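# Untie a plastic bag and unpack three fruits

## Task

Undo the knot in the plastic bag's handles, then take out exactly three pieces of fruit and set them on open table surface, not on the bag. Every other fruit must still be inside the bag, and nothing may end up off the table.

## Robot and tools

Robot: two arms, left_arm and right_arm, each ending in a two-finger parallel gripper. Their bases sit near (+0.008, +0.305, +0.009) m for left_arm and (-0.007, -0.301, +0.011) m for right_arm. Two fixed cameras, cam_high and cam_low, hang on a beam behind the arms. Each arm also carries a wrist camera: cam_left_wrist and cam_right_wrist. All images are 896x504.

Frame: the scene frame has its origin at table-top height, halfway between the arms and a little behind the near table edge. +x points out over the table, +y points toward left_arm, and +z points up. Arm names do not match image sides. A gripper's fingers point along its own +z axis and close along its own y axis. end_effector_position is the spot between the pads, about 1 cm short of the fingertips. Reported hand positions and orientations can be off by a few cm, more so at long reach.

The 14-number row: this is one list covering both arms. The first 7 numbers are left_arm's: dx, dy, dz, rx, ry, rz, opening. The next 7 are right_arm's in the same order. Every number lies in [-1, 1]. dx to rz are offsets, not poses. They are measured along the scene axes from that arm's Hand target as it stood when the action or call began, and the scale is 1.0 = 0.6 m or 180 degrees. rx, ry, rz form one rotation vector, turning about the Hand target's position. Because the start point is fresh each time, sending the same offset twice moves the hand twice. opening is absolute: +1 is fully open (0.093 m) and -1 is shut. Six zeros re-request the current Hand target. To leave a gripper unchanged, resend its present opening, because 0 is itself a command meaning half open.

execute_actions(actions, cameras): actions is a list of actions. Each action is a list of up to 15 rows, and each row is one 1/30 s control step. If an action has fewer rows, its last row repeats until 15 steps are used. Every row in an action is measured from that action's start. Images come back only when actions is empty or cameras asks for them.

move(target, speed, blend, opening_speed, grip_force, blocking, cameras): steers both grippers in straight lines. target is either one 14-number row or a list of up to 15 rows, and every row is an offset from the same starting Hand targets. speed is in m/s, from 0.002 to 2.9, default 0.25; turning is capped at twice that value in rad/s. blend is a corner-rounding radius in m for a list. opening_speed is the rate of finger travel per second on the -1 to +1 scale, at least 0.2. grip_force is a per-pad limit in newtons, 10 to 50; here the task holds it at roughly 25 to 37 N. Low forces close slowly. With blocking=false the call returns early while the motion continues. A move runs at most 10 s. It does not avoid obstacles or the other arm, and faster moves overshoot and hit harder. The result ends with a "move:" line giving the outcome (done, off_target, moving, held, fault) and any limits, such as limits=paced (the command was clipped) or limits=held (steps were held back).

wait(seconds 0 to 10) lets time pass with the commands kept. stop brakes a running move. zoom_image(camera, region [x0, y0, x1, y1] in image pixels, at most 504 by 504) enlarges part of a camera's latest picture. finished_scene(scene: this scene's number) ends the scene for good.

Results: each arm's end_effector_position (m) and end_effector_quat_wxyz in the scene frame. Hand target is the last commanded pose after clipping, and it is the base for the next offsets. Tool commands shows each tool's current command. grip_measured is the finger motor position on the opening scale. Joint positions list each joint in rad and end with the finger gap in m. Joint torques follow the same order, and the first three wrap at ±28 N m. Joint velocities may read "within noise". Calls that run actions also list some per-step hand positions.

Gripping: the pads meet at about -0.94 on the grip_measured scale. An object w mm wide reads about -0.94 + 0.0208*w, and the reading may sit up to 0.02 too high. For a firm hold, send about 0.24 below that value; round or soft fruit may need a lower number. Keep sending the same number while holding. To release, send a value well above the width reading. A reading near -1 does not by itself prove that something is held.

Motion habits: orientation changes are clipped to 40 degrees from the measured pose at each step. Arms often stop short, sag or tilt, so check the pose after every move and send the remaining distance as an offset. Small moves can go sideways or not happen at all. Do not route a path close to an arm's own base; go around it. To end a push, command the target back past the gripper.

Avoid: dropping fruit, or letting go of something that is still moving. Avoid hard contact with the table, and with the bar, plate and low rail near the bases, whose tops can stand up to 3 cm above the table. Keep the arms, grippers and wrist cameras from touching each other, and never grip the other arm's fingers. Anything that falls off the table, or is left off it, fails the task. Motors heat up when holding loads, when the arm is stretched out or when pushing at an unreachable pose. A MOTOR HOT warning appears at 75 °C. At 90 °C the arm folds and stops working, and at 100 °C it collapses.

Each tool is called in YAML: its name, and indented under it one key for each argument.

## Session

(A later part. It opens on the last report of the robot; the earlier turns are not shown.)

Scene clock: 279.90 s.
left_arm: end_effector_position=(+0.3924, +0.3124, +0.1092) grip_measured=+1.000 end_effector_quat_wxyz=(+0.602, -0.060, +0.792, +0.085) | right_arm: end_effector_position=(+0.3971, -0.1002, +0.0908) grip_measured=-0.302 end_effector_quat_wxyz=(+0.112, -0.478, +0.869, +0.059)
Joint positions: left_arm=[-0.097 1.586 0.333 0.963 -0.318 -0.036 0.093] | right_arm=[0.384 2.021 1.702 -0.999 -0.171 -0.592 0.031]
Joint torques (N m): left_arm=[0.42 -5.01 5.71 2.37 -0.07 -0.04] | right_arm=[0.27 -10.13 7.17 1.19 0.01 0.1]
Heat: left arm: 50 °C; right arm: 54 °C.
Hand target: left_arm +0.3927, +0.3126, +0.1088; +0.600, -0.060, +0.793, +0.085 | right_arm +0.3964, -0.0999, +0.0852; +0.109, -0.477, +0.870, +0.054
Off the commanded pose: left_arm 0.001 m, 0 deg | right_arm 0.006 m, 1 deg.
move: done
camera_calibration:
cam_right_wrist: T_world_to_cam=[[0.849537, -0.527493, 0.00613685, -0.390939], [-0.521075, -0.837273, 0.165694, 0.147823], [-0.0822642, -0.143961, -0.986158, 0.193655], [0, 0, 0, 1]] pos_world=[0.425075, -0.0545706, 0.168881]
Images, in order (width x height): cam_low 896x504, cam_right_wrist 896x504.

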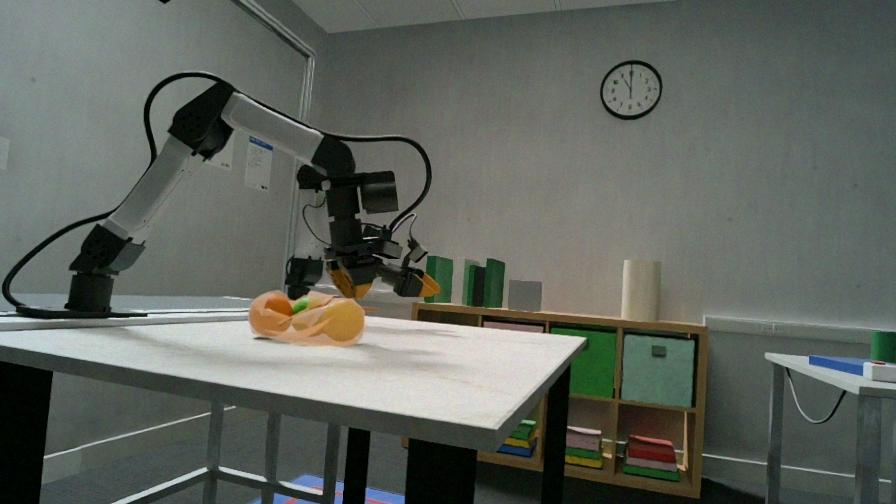

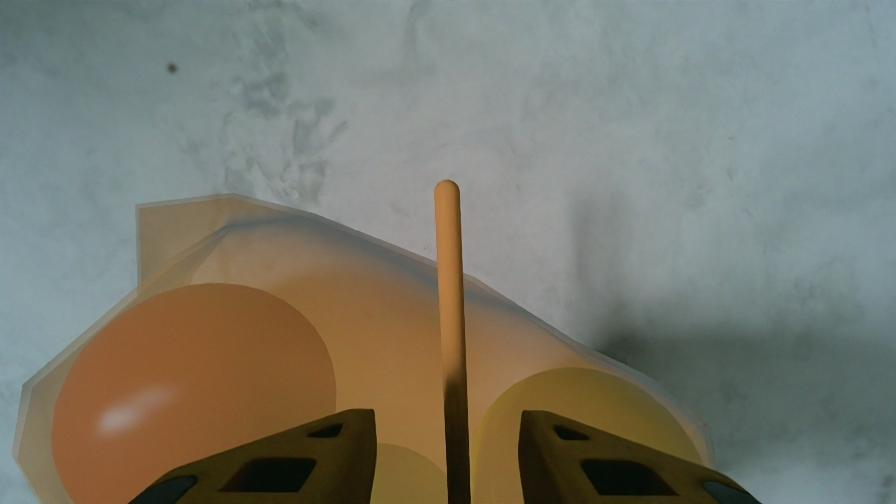

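move:
  target: [0,0,0,0,0,0,1,0.004,0.006,-0.037,0,0,0,-0.3]
  speed: 0.06
  cameras: ["cam_right_wrist","cam_low"]

zoom_image:
  camera: "cam_low"
  region: [235, 230, 395, 360]

Scene clock: 301.50 s.
left_arm: end_effector_position=(+0.3924, +0.3124, +0.1092) grip_measured=+1.000 end_effector_quat_wxyz=(+0.602, -0.060, +0.792, +0.085) | right_arm: end_effector_position=(+0.3995, -0.0955, +0.0723) grip_measured=-0.302 end_effector_quat_wxyz=(+0.116, -0.480, +0.868, +0.059)
Joint positions: left_arm=[-0.097 1.586 0.333 0.963 -0.318 -0.036 0.093] | right_arm=[0.393 2.041 1.656 -0.924 -0.169 -0.585 0.031]
Joint torques (N m): left_arm=[0.35 -5.07 5.72 2.38 -0.06 -0.04] | right_arm=[0.06 -9.25 7.2 1.24 0 0.1]
Heat: left arm: 51 °C; right arm: 54 °C.
Hand target: left_arm +0.3927, +0.3126, +0.1088; +0.600, -0.060, +0.793, +0.085 | right_arm +0.3988, -0.0963, +0.0630; +0.109, -0.477, +0.870, +0.054
Off the commanded pose: left_arm 0.001 m, 0 deg | right_arm 0.009 m, 1 deg.
move: done
camera_calibration:
cam_right_wrist: T_world_to_cam=[[0.850727, -0.525496, 0.0108623, -0.391025], [-0.520307, -0.839039, 0.159042, 0.156069], [-0.0744618, -0.140953, -0.987212, 0.173566], [0, 0, 0, 1]] pos_world=[0.426784, -0.0500695, 0.150773]
Images, in order (width x height): cam_low 896x504, cam_right_wrist 896x504.

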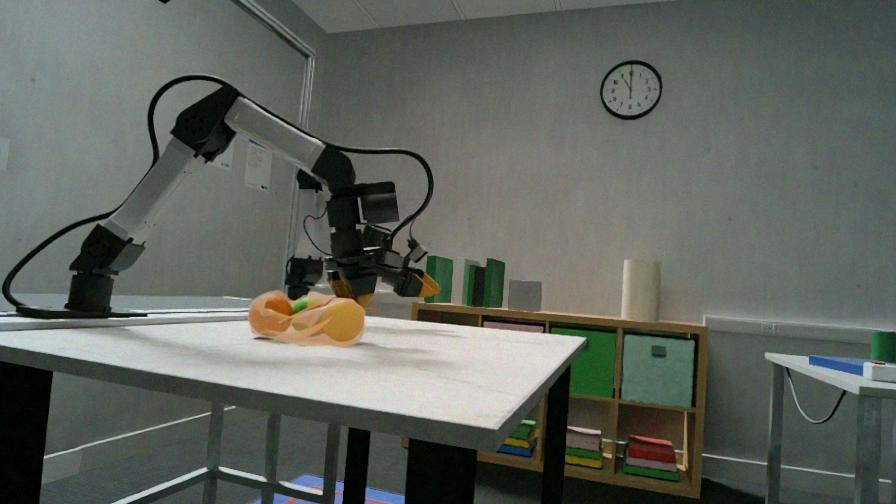

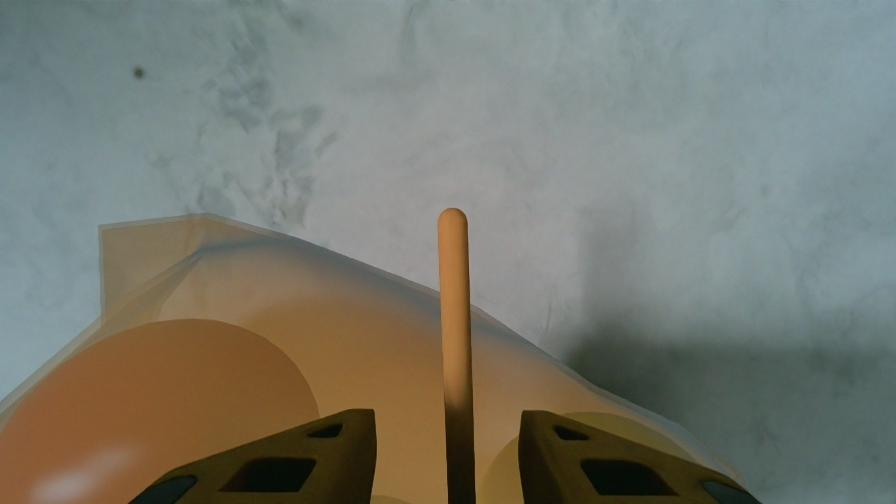

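Scaled by 3.150 from the camera's 896x504 image, which has a finer 1280x720 frame.

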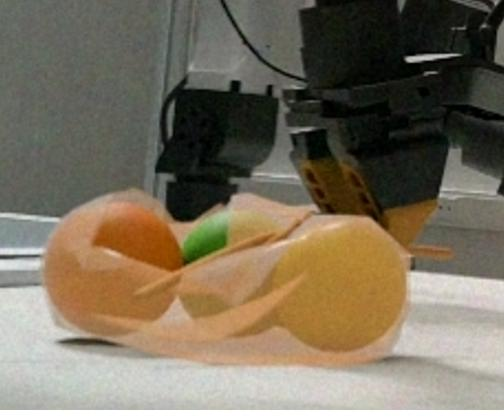

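move:
  target:
    - [0,0,0,0,0,0,1,0.003,0.004,-0.018,0,0,0,-0.4]
    - [0,0,0,0,0,0,1,0.003,0.004,-0.018,0,0,0,-1]
  speed: 0.06
  opening_speed: 1.0
  cameras: ["cam_right_wrist","cam_low"]

zoom_image:
  camera: "cam_low"
  region: [235, 230, 395, 360]

Scene clock: 312.13 s.
left_arm: end_effector_position=(+0.3924, +0.3124, +0.1092) grip_measured=+1.000 end_effector_quat_wxyz=(+0.602, -0.060, +0.792, +0.085) | right_arm: end_effector_position=(+0.4019, -0.0928, +0.0622) grip_measured=-0.918 end_effector_quat_wxyz=(+0.117, -0.480, +0.868, +0.059)
Joint positions: left_arm=[-0.097 1.586 0.333 0.963 -0.318 -0.036 0.093] | right_arm=[0.398 2.059 1.643 -0.889 -0.168 -0.581 0.001]
Joint torques (N m): left_arm=[0.28 -5.07 5.74 2.37 -0.07 -0.03] | right_arm=[0.09 -9.35 7.04 1.23 0.04 0.1]
Heat: left arm: 51 °C; right arm: 53 °C.
Hand target: left_arm +0.3927, +0.3126, +0.1088; +0.600, -0.060, +0.793, +0.085 | right_arm +0.4006, -0.0940, +0.0522; +0.109, -0.477, +0.870, +0.054
Off the commanded pose: left_arm 0.001 m, 0 deg | right_arm 0.010 m, 1 deg.
move: done
camera_calibration:
cam_right_wrist: T_world_to_cam=[[0.850686, -0.525534, 0.0121446, -0.391503], [-0.52067, -0.839183, 0.157084, 0.16136], [-0.0723615, -0.139953, -0.987511, 0.163404], [0, 0, 0, 1]] pos_world=[0.428885, -0.0474688, 0.140771]
Images, in order (width x height): cam_low 896x504, cam_right_wrist 896x504.

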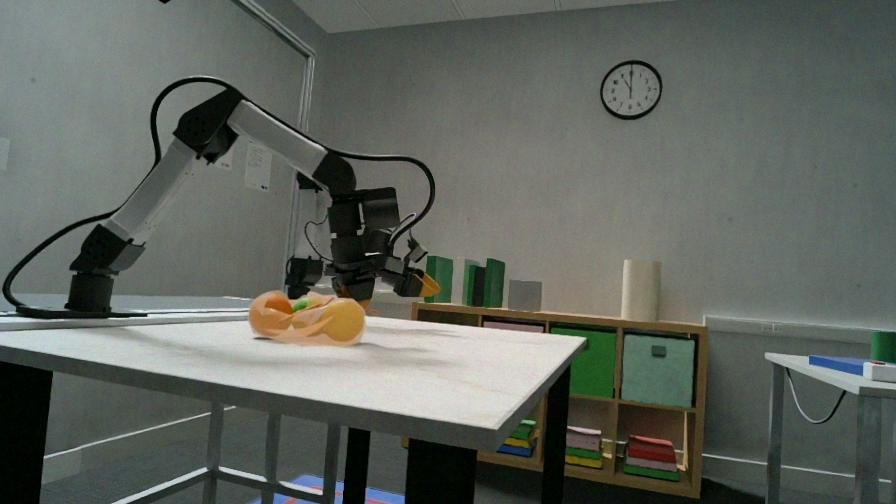

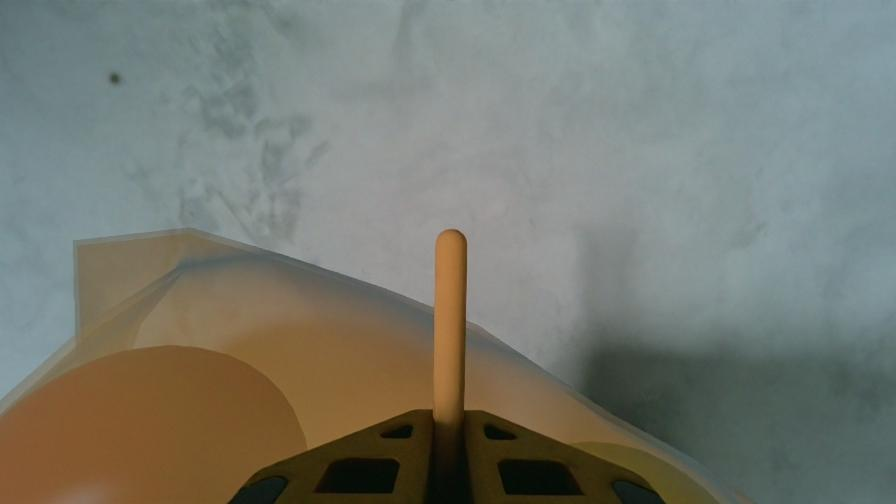

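Scaled by 3.150 from the camera's 896x504 image, which has a finer 1280x720 frame.

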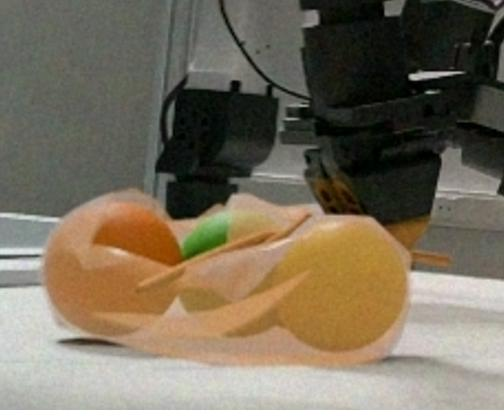

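move:
  target: [0,0,0,0,0,0,1,-0.032,-0.052,0.05,0,0,0,-1]
  speed: 0.05
  cameras: ["cam_right_wrist","cam_low","cam_high"]

zoom_image:
  camera: "cam_low"
  region: [235, 230, 395, 360]

zoom_image:
  camera: "cam_high"
  region: [385, 165, 505, 255]

Scene clock: 327.00 s.
left_arm: end_effector_position=(+0.3924, +0.3124, +0.1092) grip_measured=+1.000 end_effector_quat_wxyz=(+0.602, -0.060, +0.792, +0.085) | right_arm: end_effector_position=(+0.3879, -0.1181, +0.0714) grip_measured=-0.918 end_effector_quat_wxyz=(+0.109, -0.478, +0.870, +0.055)
Joint positions: left_arm=[-0.097 1.586 0.333 0.963 -0.318 -0.036 0.093] | right_arm=[0.356 1.98 1.564 -0.912 -0.168 -0.619 0.001]
Joint torques (N m): left_arm=[0.34 -5 5.71 2.37 -0.08 -0.01] | right_arm=[-1.1 -13.78 6.8 0.74 -0.13 -0.04]
Heat: left arm: 51 °C; right arm: 52 °C.
Hand target: left_arm +0.3927, +0.3126, +0.1088; +0.600, -0.060, +0.793, +0.085 | right_arm +0.3814, -0.1252, +0.0822; +0.109, -0.477, +0.870, +0.054
Off the commanded pose: left_arm 0.001 m, 0 deg | right_arm 0.014 m, 0 deg.
move: off_target (right_arm)
camera_calibration:
cam_right_wrist: T_world_to_cam=[[0.848234, -0.529516, 0.0105996, -0.392374], [-0.522909, -0.834138, 0.175444, 0.131586], [-0.084059, -0.15436, -0.984432, 0.170577], [0, 0, 0, 1]] pos_world=[0.415972, -0.071677, 0.148994]
Images, in order (width x height): cam_high 896x504, cam_low 896x504, cam_right_wrist 896x504.

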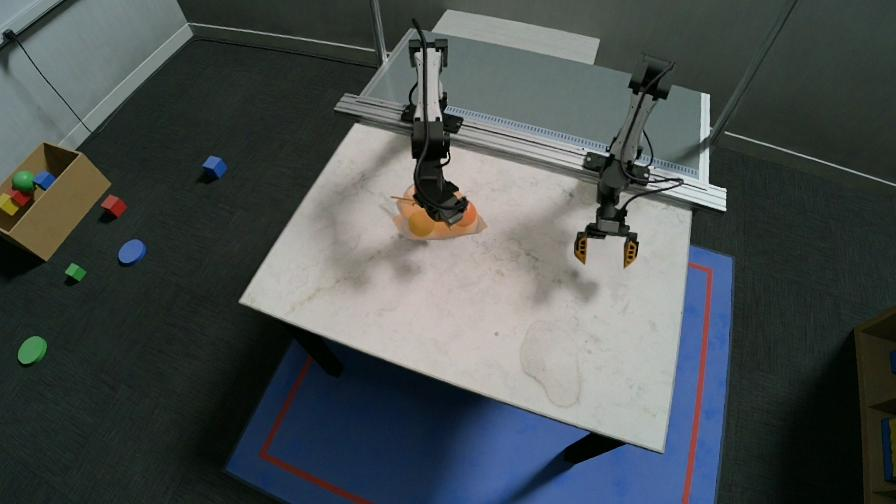

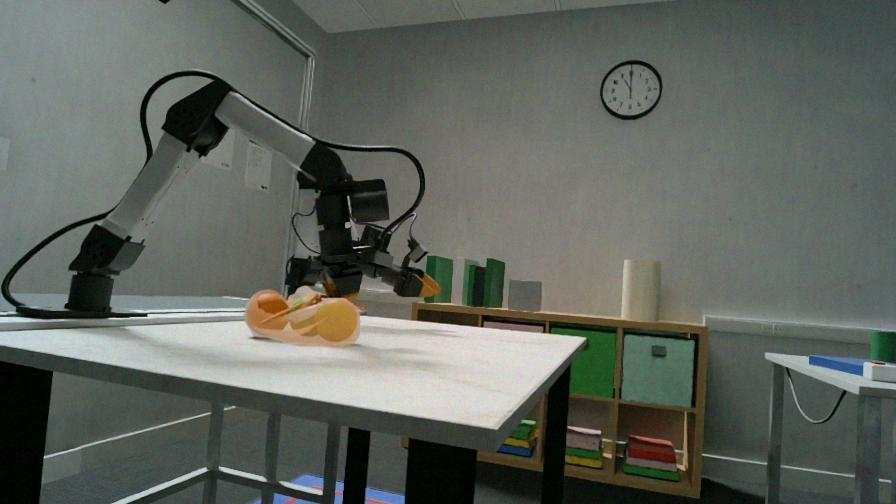

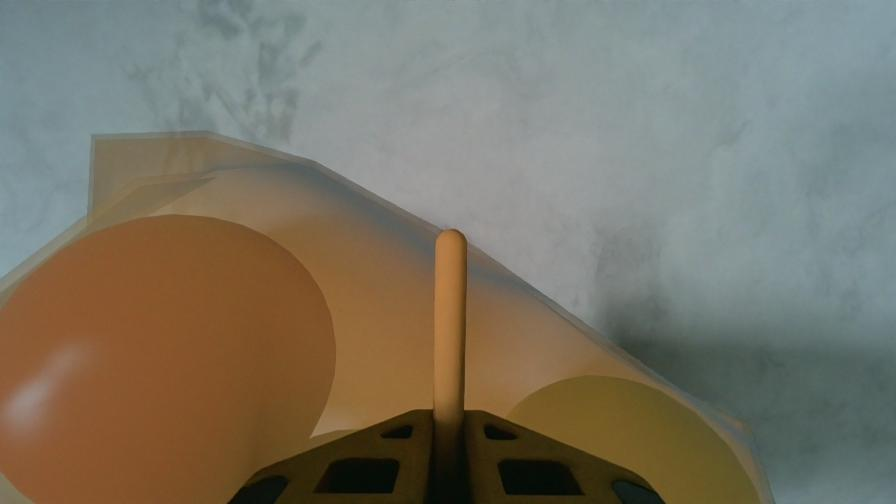

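Scaled by 3.150 from the camera's 896x504 image, which has a finer 1280x720 frame.

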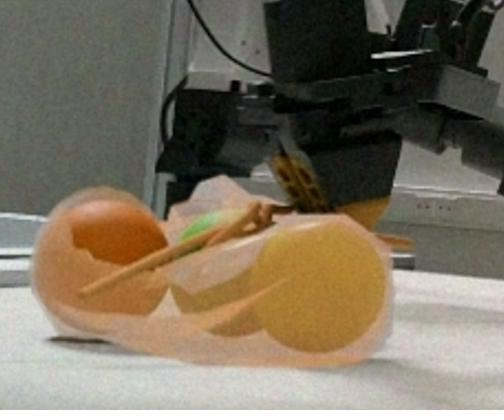

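Scaled by 4.200 from the camera's 896x504 image, which has a finer 1280x720 frame.

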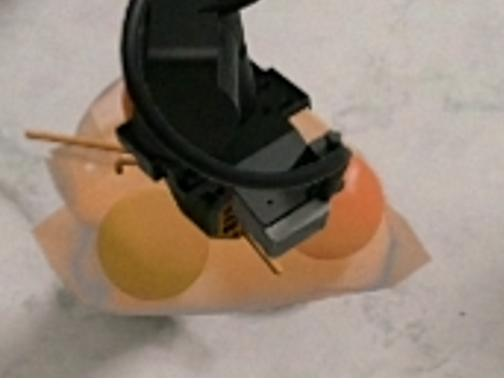

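move:
  target: [0,0,0,0,0,0,1,-0.022,-0.036,0.035,0,0,0,-1]
  speed: 0.05
  cameras: ["cam_right_wrist","cam_low","cam_high"]

zoom_image:
  camera: "cam_low"
  region: [235, 230, 395, 360]

zoom_image:
  camera: "cam_high"
  region: [385, 165, 505, 255]

Scene clock: 337.67 s.
left_arm: end_effector_position=(+0.3924, +0.3124, +0.1092) grip_measured=+1.000 end_effector_quat_wxyz=(+0.602, -0.060, +0.792, +0.085) | right_arm: end_effector_position=(+0.3759, -0.1416, +0.0935) grip_measured=-0.918 end_effector_quat_wxyz=(+0.108, -0.478, +0.870, +0.050)
Joint positions: left_arm=[-0.097 1.586 0.333 0.963 -0.318 -0.036 0.093] | right_arm=[0.311 1.893 1.529 -0.971 -0.169 -0.664 0.001]
Joint torques (N m): left_arm=[0.34 -5.05 5.7 2.36 -0.09 -0.03] | right_arm=[-1.03 -12.94 6.9 0.72 -0.2 -0.07]
Heat: left arm: 52 °C; right arm: 52 °C.
Hand target: left_arm +0.3927, +0.3126, +0.1088; +0.600, -0.060, +0.793, +0.085 | right_arm +0.3682, -0.1467, +0.1032; +0.109, -0.477, +0.870, +0.054
Off the commanded pose: left_arm 0.001 m, 0 deg | right_arm 0.013 m, 1 deg.
move: off_target (right_arm)
camera_calibration:
cam_right_wrist: T_world_to_cam=[[0.847266, -0.530849, 0.0184173, -0.395489], [-0.524978, -0.831609, 0.181174, 0.102506], [-0.08086, -0.163171, -0.983279, 0.185187], [0, 0, 0, 1]] pos_world=[0.403872, -0.0944825, 0.170803]
Images, in order (width x height): cam_high 896x504, cam_low 896x504, cam_right_wrist 896x504.

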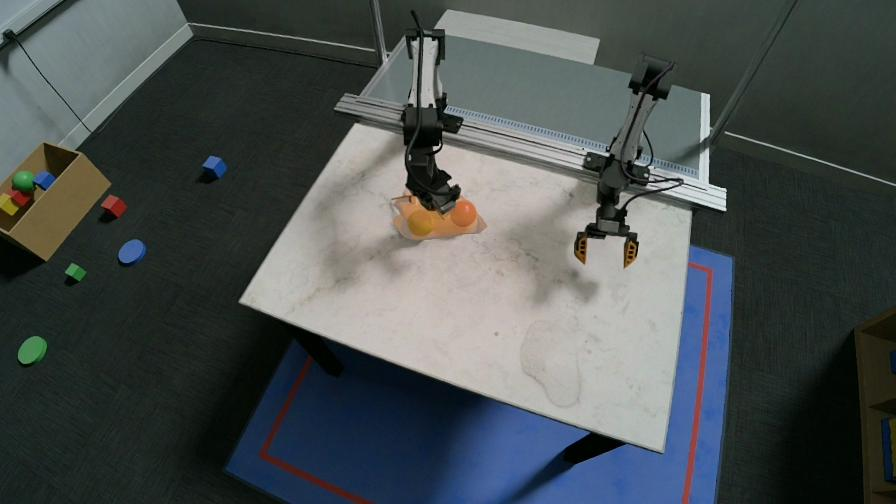

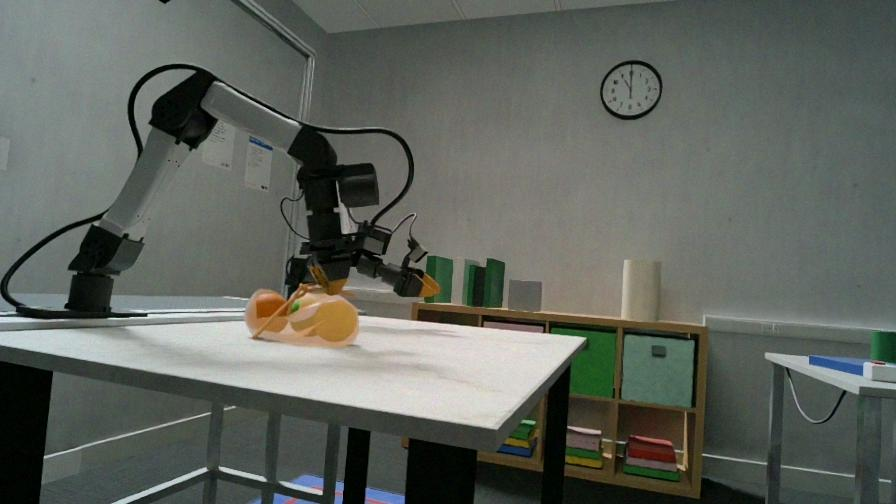

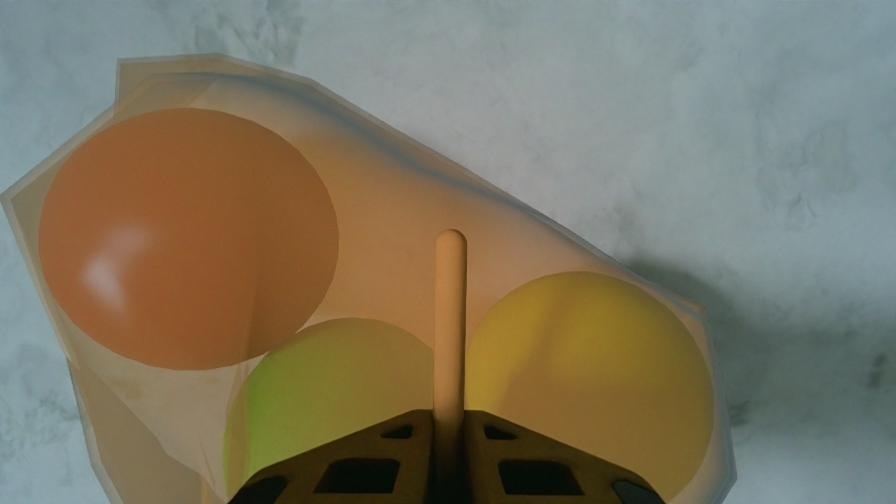

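Scaled by 3.150 from the camera's 896x504 image, which has a finer 1280x720 frame.

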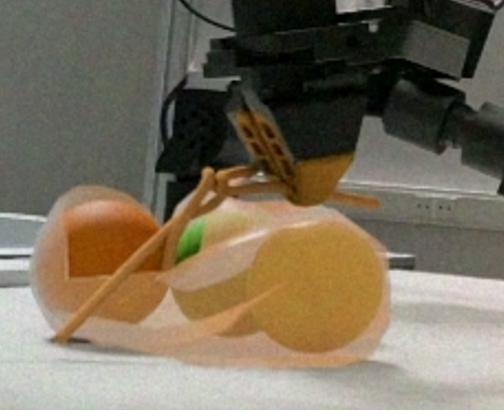

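Scaled by 4.200 from the camera's 896x504 image, which has a finer 1280x720 frame.

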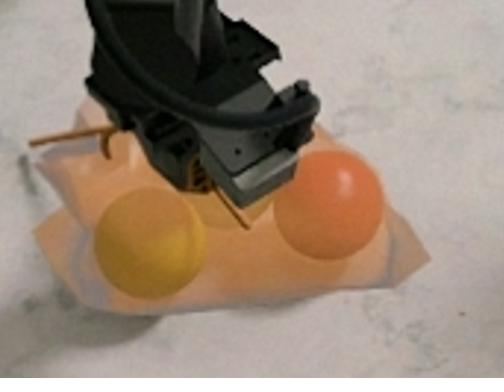

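zoom_image:
  camera: "cam_low"
  region: [245, 270, 365, 345]

Scaled by 4.200 from the camera's 896x504 image, which has a finer 1280x720 frame.

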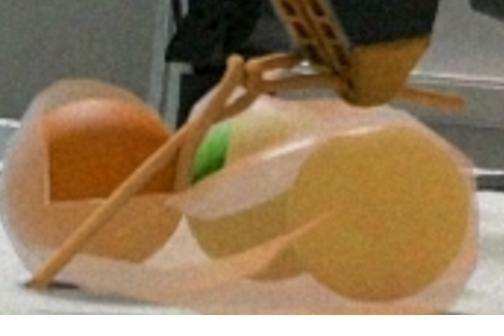

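move:
  target: [0,0,0,0,0,0,1,-0.012,-0.045,0.02,0,0,0,-1]
  speed: 0.05
  cameras: ["cam_right_wrist","cam_low","cam_high"]

zoom_image:
  camera: "cam_low"
  region: [245, 270, 365, 345]

zoom_image:
  camera: "cam_high"
  region: [385, 165, 505, 255]

Scene clock: 378.80 s.
left_arm: end_effector_position=(+0.3924, +0.3124, +0.1092) grip_measured=+1.000 end_effector_quat_wxyz=(+0.602, -0.060, +0.792, +0.085) | right_arm: end_effector_position=(+0.3692, -0.1694, +0.1062) grip_measured=-0.918 end_effector_quat_wxyz=(+0.108, -0.477, +0.871, +0.050)
Joint positions: left_arm=[-0.097 1.586 0.333 0.963 -0.318 -0.036 0.093] | right_arm=[0.242 1.836 1.5 -1.012 -0.184 -0.732 0.001]
Joint torques (N m): left_arm=[0.39 -5.03 5.74 2.38 -0.06 -0.05] | right_arm=[-1.03 -12.42 6.84 0.68 -0.23 -0.11]
Heat: left arm: 53 °C; right arm: 52 °C.
Hand target: left_arm +0.3927, +0.3126, +0.1088; +0.600, -0.060, +0.793, +0.085 | right_arm +0.3609, -0.1737, +0.1151; +0.109, -0.477, +0.870, +0.054
Off the commanded pose: left_arm 0.001 m, 0 deg | right_arm 0.013 m, 0 deg.
move: off_target (right_arm)
camera_calibration:
cam_right_wrist: T_world_to_cam=[[0.846843, -0.531547, 0.0177314, -0.40473], [-0.52549, -0.831125, 0.181911, 0.0736833], [-0.0819574, -0.163368, -0.983155, 0.19288], [0, 0, 0, 1]] pos_world=[0.39727, -0.122382, 0.183404]
Images, in order (width x height): cam_high 896x504, cam_low 896x504, cam_right_wrist 896x504.

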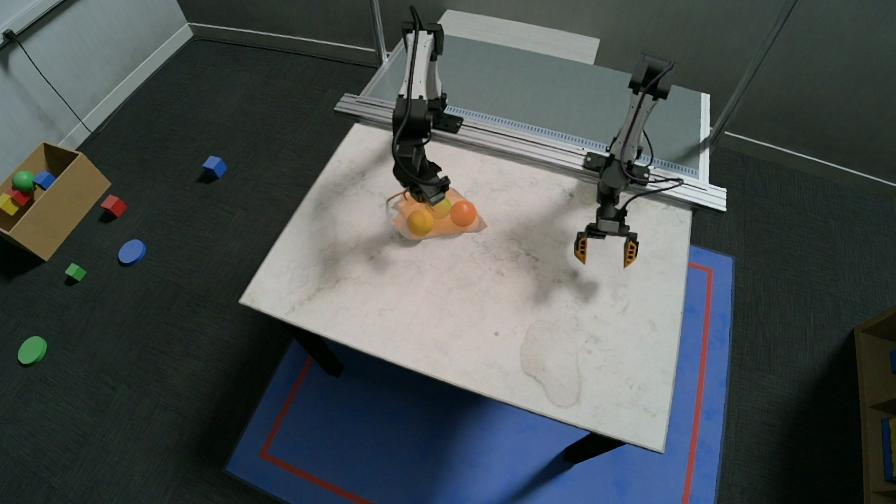

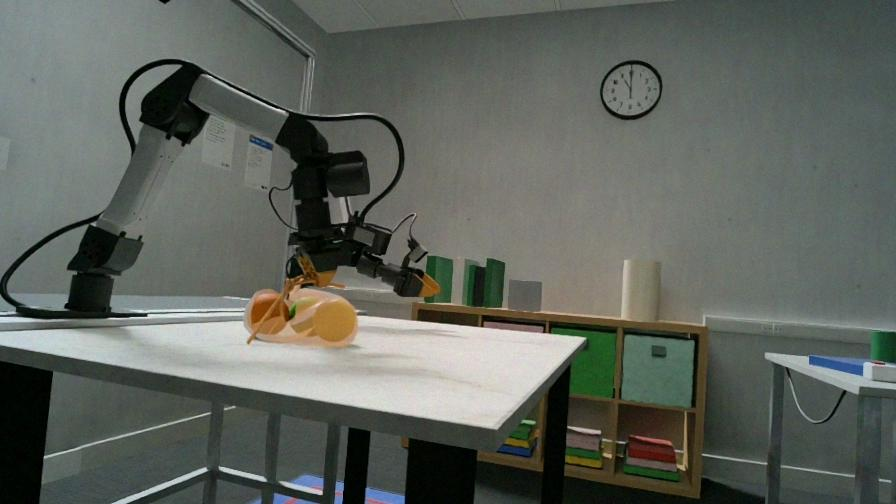

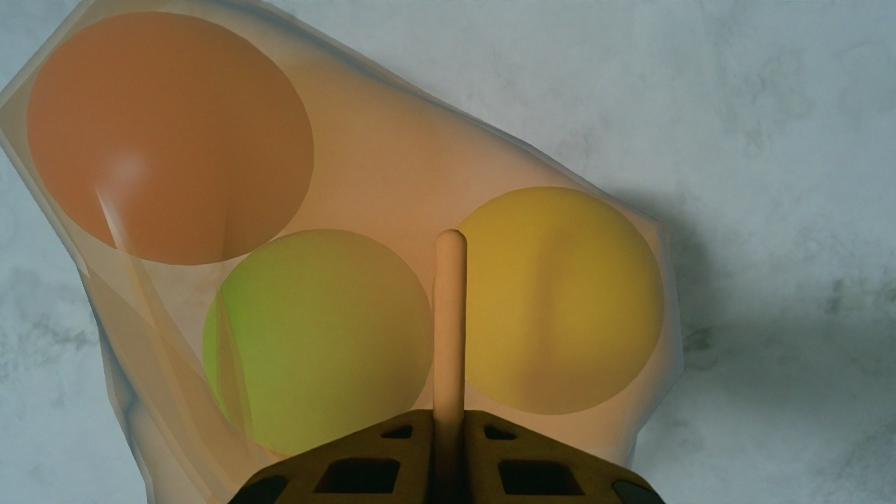

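Scaled by 4.200 from the camera's 896x504 image, which has a finer 1280x720 frame.

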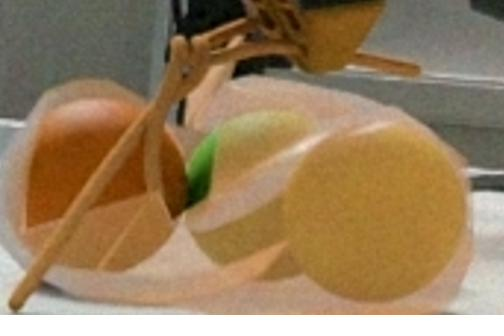

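Scaled by 4.200 from the camera's 896x504 image, which has a finer 1280x720 frame.

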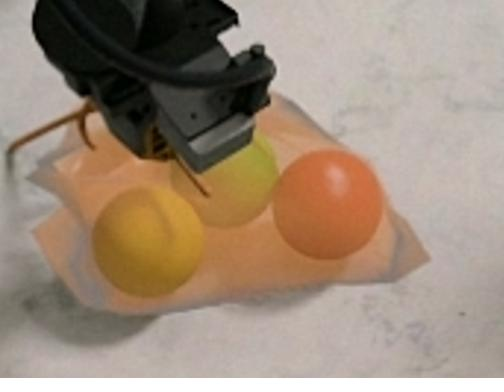

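move:
  target:
    - [0,0,0,0,0,0,1,0.0,0,0,0,0,0,-0.6]
    - [0,0,0,0,0,0,1,0,0.02,0.12,0,0,0,-0.6]
  speed: 0.08
  opening_speed: 0.6
  cameras: ["cam_right_wrist","cam_low","cam_high"]

zoom_image:
  camera: "cam_low"
  region: [245, 270, 365, 345]

zoom_image:
  camera: "cam_right_wrist"
  region: [280, 150, 680, 500]

Scene clock: 402.37 s.
left_arm: end_effector_position=(+0.3924, +0.3124, +0.1092) grip_measured=+1.000 end_effector_quat_wxyz=(+0.602, -0.060, +0.792, +0.085) | right_arm: end_effector_position=(+0.3618, -0.1646, +0.1734) grip_measured=-0.602 end_effector_quat_wxyz=(+0.098, -0.478, +0.871, +0.053)
Joint positions: left_arm=[-0.097 1.586 0.333 0.963 -0.318 -0.036 0.093] | right_arm=[0.253 1.832 1.766 -1.301 -0.185 -0.724 0.016]
Joint torques (N m): left_arm=[0.34 -4.97 5.7 2.37 -0.08 -0.04] | right_arm=[0.14 -9.96 11.48 0.69 -0.19 0.11]
Heat: left arm: 54 °C; right arm: 52 °C.
Hand target: left_arm +0.3927, +0.3126, +0.1088; +0.600, -0.060, +0.793, +0.085 | right_arm +0.3609, -0.1617, +0.1871; +0.109, -0.477, +0.870, +0.054
Off the commanded pose: left_arm 0.001 m, 0 deg | right_arm 0.014 m, 1 deg.
move: off_target (right_arm)
camera_calibration:
cam_right_wrist: T_world_to_cam=[[0.848452, -0.529266, 0.00242349, -0.394593], [-0.519513, -0.831924, 0.194958, 0.0570514], [-0.101168, -0.166671, -0.980809, 0.265173], [0, 0, 0, 1]] pos_world=[0.39126, -0.117186, 0.249918]
Images, in order (width x height): cam_high 896x504, cam_low 896x504, cam_right_wrist 896x504.

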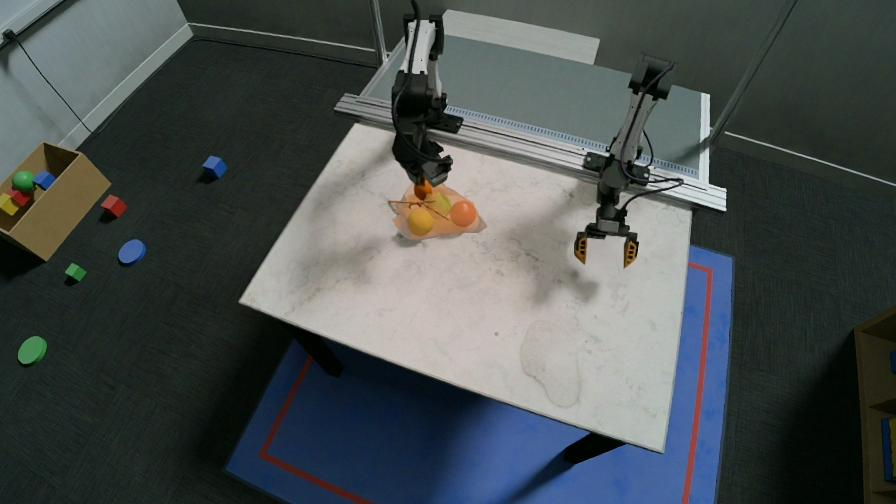

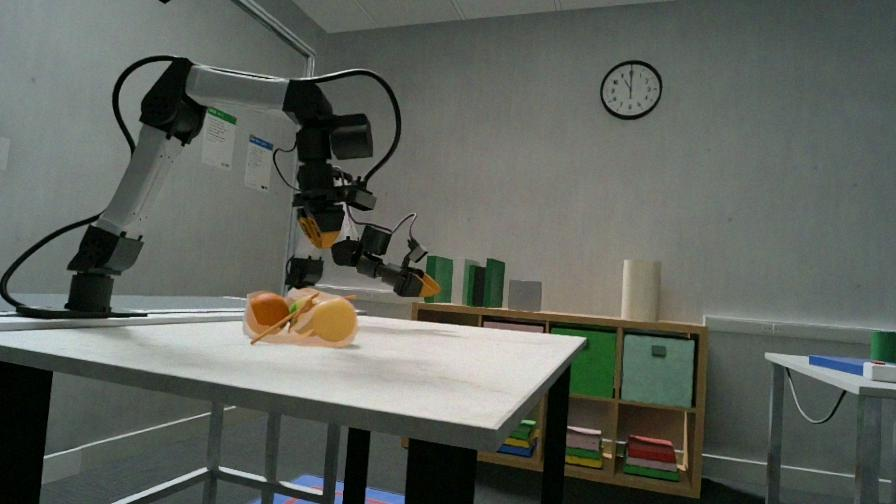

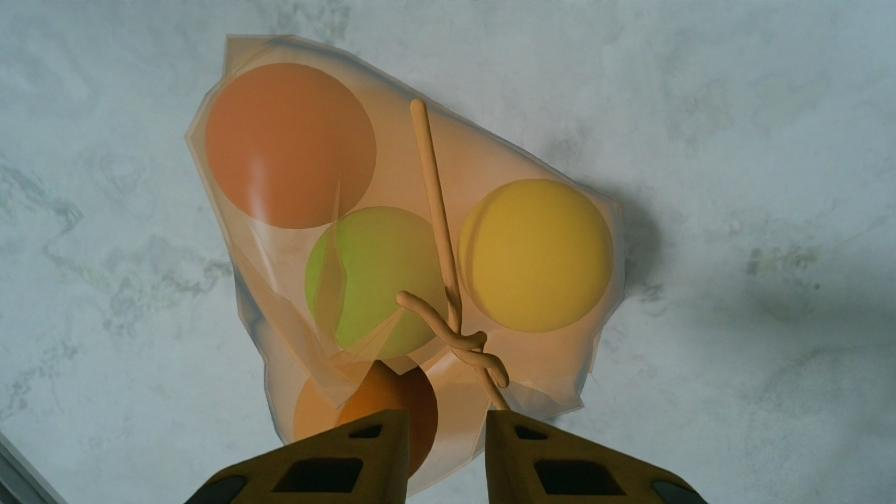

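Scaled by 4.200 from the camera's 896x504 image, which has a finer 1280x720 frame.

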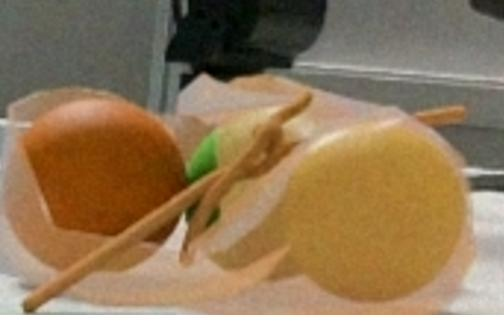

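Scaled by 1.260 from the camera's 896x504 image, which has a finer 1280x720 frame.

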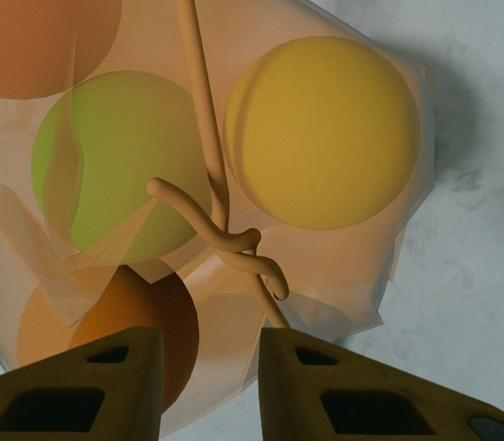

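move:
  target:
    - [-0.02,0,0.219,0,0,0,1,-0.03,-0.04,0.05,0,0,0,-0.6]
    - [-0.1045,-0.421,0.219,0.2369,0.2948,-0.5102,1,-0.17,-0.22,0.05,0,0,0,-0.6]
  speed: 0.22
  blend: 0.05
  cameras: ["all"]

Scene clock: 478.90 s.
left_arm: end_effector_position=(+0.3302, +0.0620, +0.2415) grip_measured=+1.000 end_effector_quat_wxyz=(+0.136, +0.715, +0.682, -0.074) | right_arm: end_effector_position=(+0.2683, -0.2940, +0.2148) grip_measured=-0.602 end_effector_quat_wxyz=(+0.109, -0.479, +0.870, +0.048)
Joint positions: left_arm=[-0.527 1.961 2.155 -1.539 0.224 1.043 0.093] | right_arm=[-0.175 1.466 1.506 -1.477 -0.257 -1.155 0.016]
Joint torques (N m): left_arm=[0.03 -6.75 7.82 0.77 0.3 0] | right_arm=[-0.98 -7.42 6.64 0.53 -0.31 -0.07]
Heat: left arm: 55 °C; right arm: 56 °C.
Hand target: left_arm +0.3301, +0.0601, +0.2402; +0.092, +0.724, +0.678, -0.086 | right_arm +0.2590, -0.2937, +0.2171; +0.109, -0.477, +0.870, +0.054
Off the commanded pose: left_arm 0.002 m, 5 deg | right_arm 0.010 m, 1 deg.
joint sent to its limit (left arm) — joint 4 (wrist pitch), lower limit. The joint targets are off in orientation, not in position.
move: off_target (left_arm)
camera_calibration:
cam_left_wrist: T_world_to_cam=[[-0.995257, 0.0399604, -0.088696, 0.346734], [0.0280196, 0.990853, 0.132004, -0.0629125], [0.0931597, 0.128892, -0.987273, 0.288675], [0, 0, 0, 1]] pos_world=[0.319959, 0.0112734, 0.32406]
cam_right_wrist: T_world_to_cam=[[0.848161, -0.529257, 0.0225853, -0.388243], [-0.524075, -0.832112, 0.181483, -0.103233], [-0.0772574, -0.165763, -0.983135, 0.269038], [0, 0, 0, 1]] pos_world=[0.295976, -0.246785, 0.292004]

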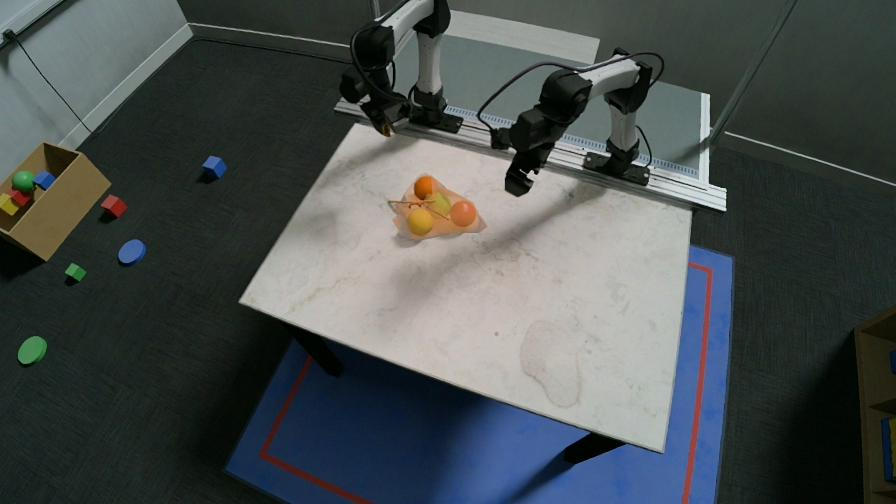

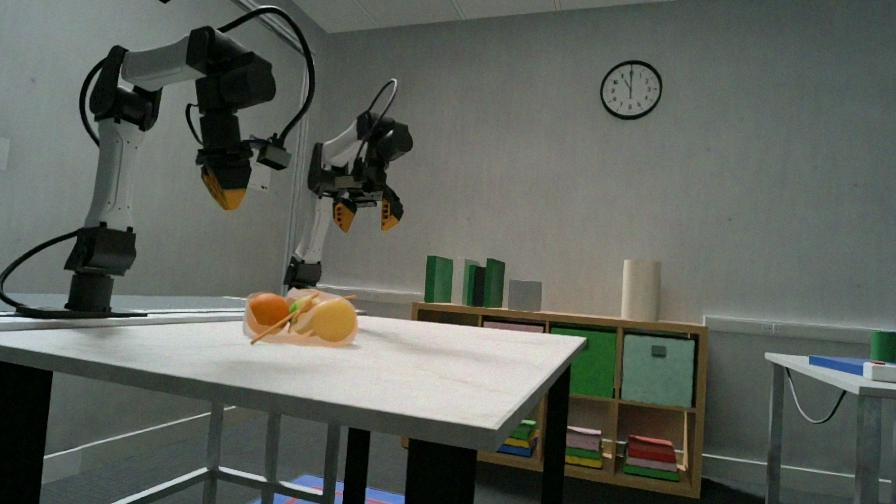

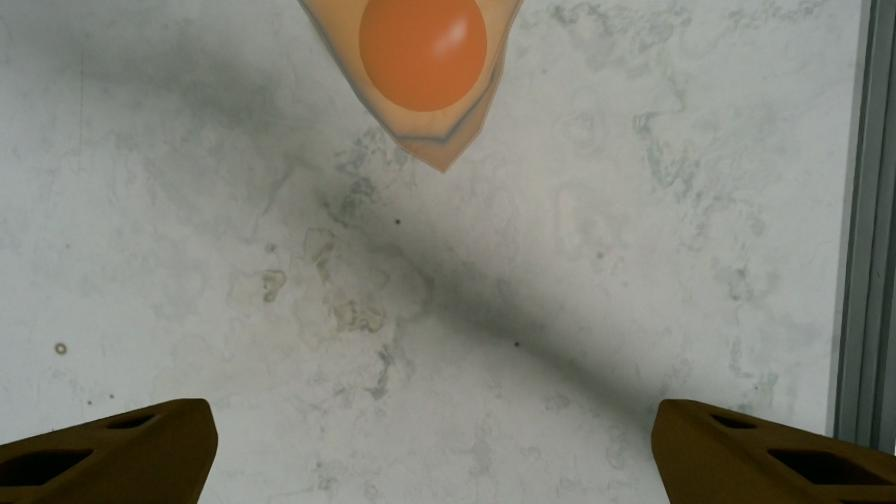

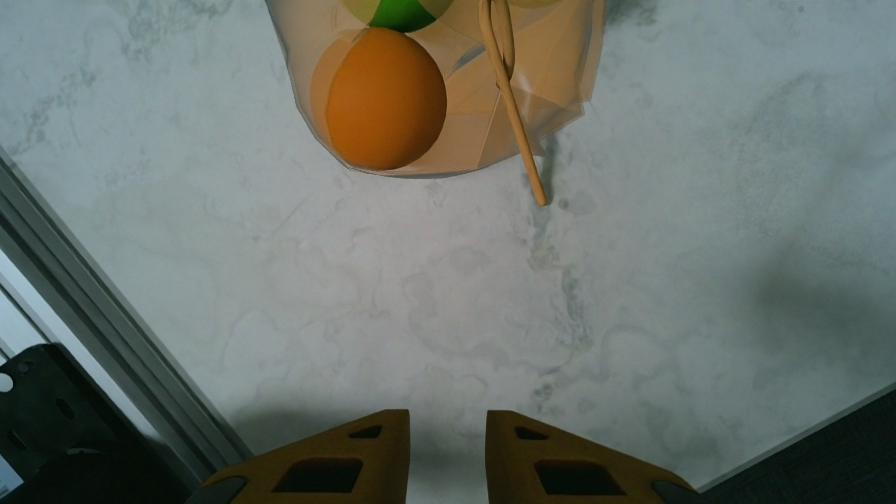

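move:
  target: [0.033,-0.21,-0.16,0,0,0,1,0,0,0,0,0,0,-0.6]
  speed: 0.18
  cameras: ["cam_left_wrist"]

Scene clock: 499.97 s.
left_arm: end_effector_position=(+0.3474, -0.0686, +0.1505) grip_measured=+1.000 end_effector_quat_wxyz=(+0.103, +0.728, +0.672, -0.093) | right_arm: end_effector_position=(+0.2682, -0.2940, +0.2148) grip_measured=-0.602 end_effector_quat_wxyz=(+0.109, -0.479, +0.870, +0.048)
Joint positions: left_arm=[-0.741 2.444 2.58 -1.509 0.21 0.868 0.093] | right_arm=[-0.175 1.466 1.506 -1.478 -0.257 -1.155 0.016]
Joint torques (N m): left_arm=[0.5 -9.28 7.98 0.69 0.1 -0.08] | right_arm=[-0.98 -7.46 6.57 0.5 -0.29 -0.08]
Heat: left arm: 49 °C; right arm: 55 °C.
Hand target: left_arm +0.3499, -0.0659, +0.1443; +0.092, +0.724, +0.678, -0.086 | right_arm +0.2589, -0.2937, +0.2171; +0.109, -0.477, +0.870, +0.054
Off the commanded pose: left_arm 0.007 m, 2 deg | right_arm 0.010 m, 1 deg.
move: done
camera_calibration:
cam_left_wrist: T_world_to_cam=[[-0.996323, 0.0828528, -0.0217925, 0.354362], [0.0786415, 0.9854, 0.151004, 0.0572479], [0.0339854, 0.148735, -0.988293, 0.236135], [0, 0, 0, 1]] pos_world=[0.340532, -0.120893, 0.232449]
Images, in order (width x height): cam_left_wrist 896x504.

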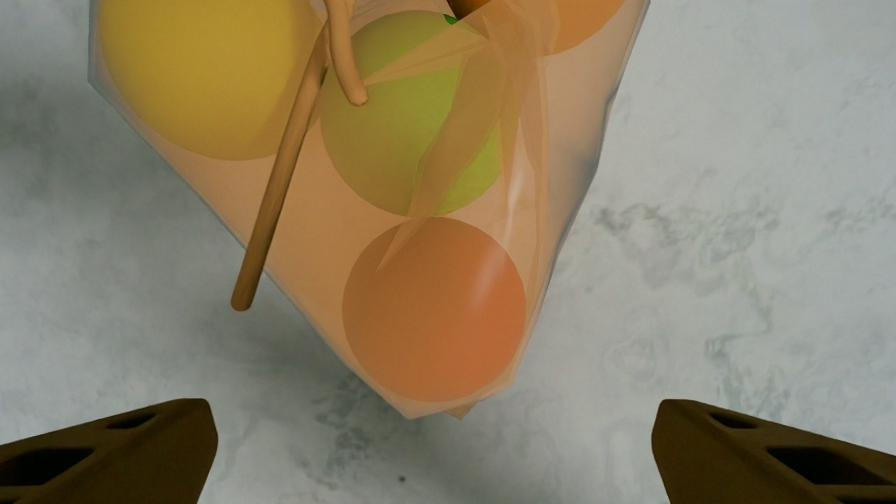

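move:
  target:
    - [-0.0015,0.002,-0.17,0,0,0,1,0,0,0,0,0,0,-0.6]
    - [-0.0015,0.002,-0.17,0,0,0,-0.4,0,0,0,0,0,0,-0.6]
  speed: 0.12
  opening_speed: 0.8
  cameras: ["cam_left_wrist","cam_low"]

Scene clock: 519.40 s.
left_arm: end_effector_position=(+0.3468, -0.0655, +0.0331) grip_measured=+0.424 end_effector_quat_wxyz=(+0.081, +0.727, +0.676, -0.093) | right_arm: end_effector_position=(+0.2682, -0.2940, +0.2148) grip_measured=-0.602 end_effector_quat_wxyz=(+0.109, -0.479, +0.870, +0.048)
Joint positions: left_arm=[-0.741 2.4 2.034 -1.052 0.207 0.866 0.066] | right_arm=[-0.175 1.466 1.506 -1.478 -0.257 -1.155 0.016]
Joint torques (N m): left_arm=[0.27 -13.3 5.3 0.88 0.11 -0.11] | right_arm=[-1.05 -7.47 6.6 0.51 -0.3 -0.09]
Heat: left arm: 51 °C; right arm: 54 °C.
Hand target: left_arm +0.3489, -0.0647, +0.0421; +0.092, +0.724, +0.678, -0.086 | right_arm +0.2589, -0.2937, +0.2171; +0.109, -0.477, +0.870, +0.054
Off the commanded pose: left_arm 0.009 m, 2 deg | right_arm 0.010 m, 1 deg.
move: done
camera_calibration:
cam_left_wrist: T_world_to_cam=[[-0.996709, 0.0801568, 0.0120928, 0.34978], [0.0810204, 0.980149, 0.18095, 0.0698107], [0.00265155, 0.181334, -0.983418, 0.132488], [0, 0, 0, 1]] pos_world=[0.342622, -0.120487, 0.113429]
Images, in order (width x height): cam_low 896x504, cam_left_wrist 896x504.

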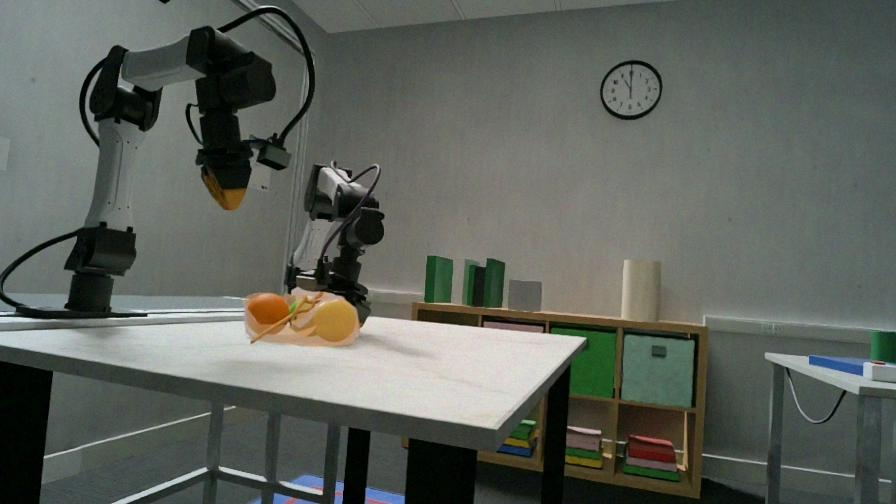

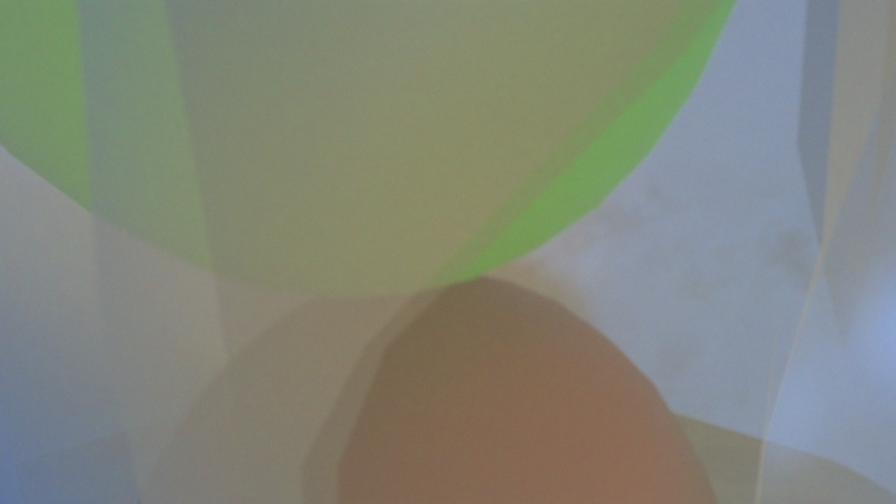

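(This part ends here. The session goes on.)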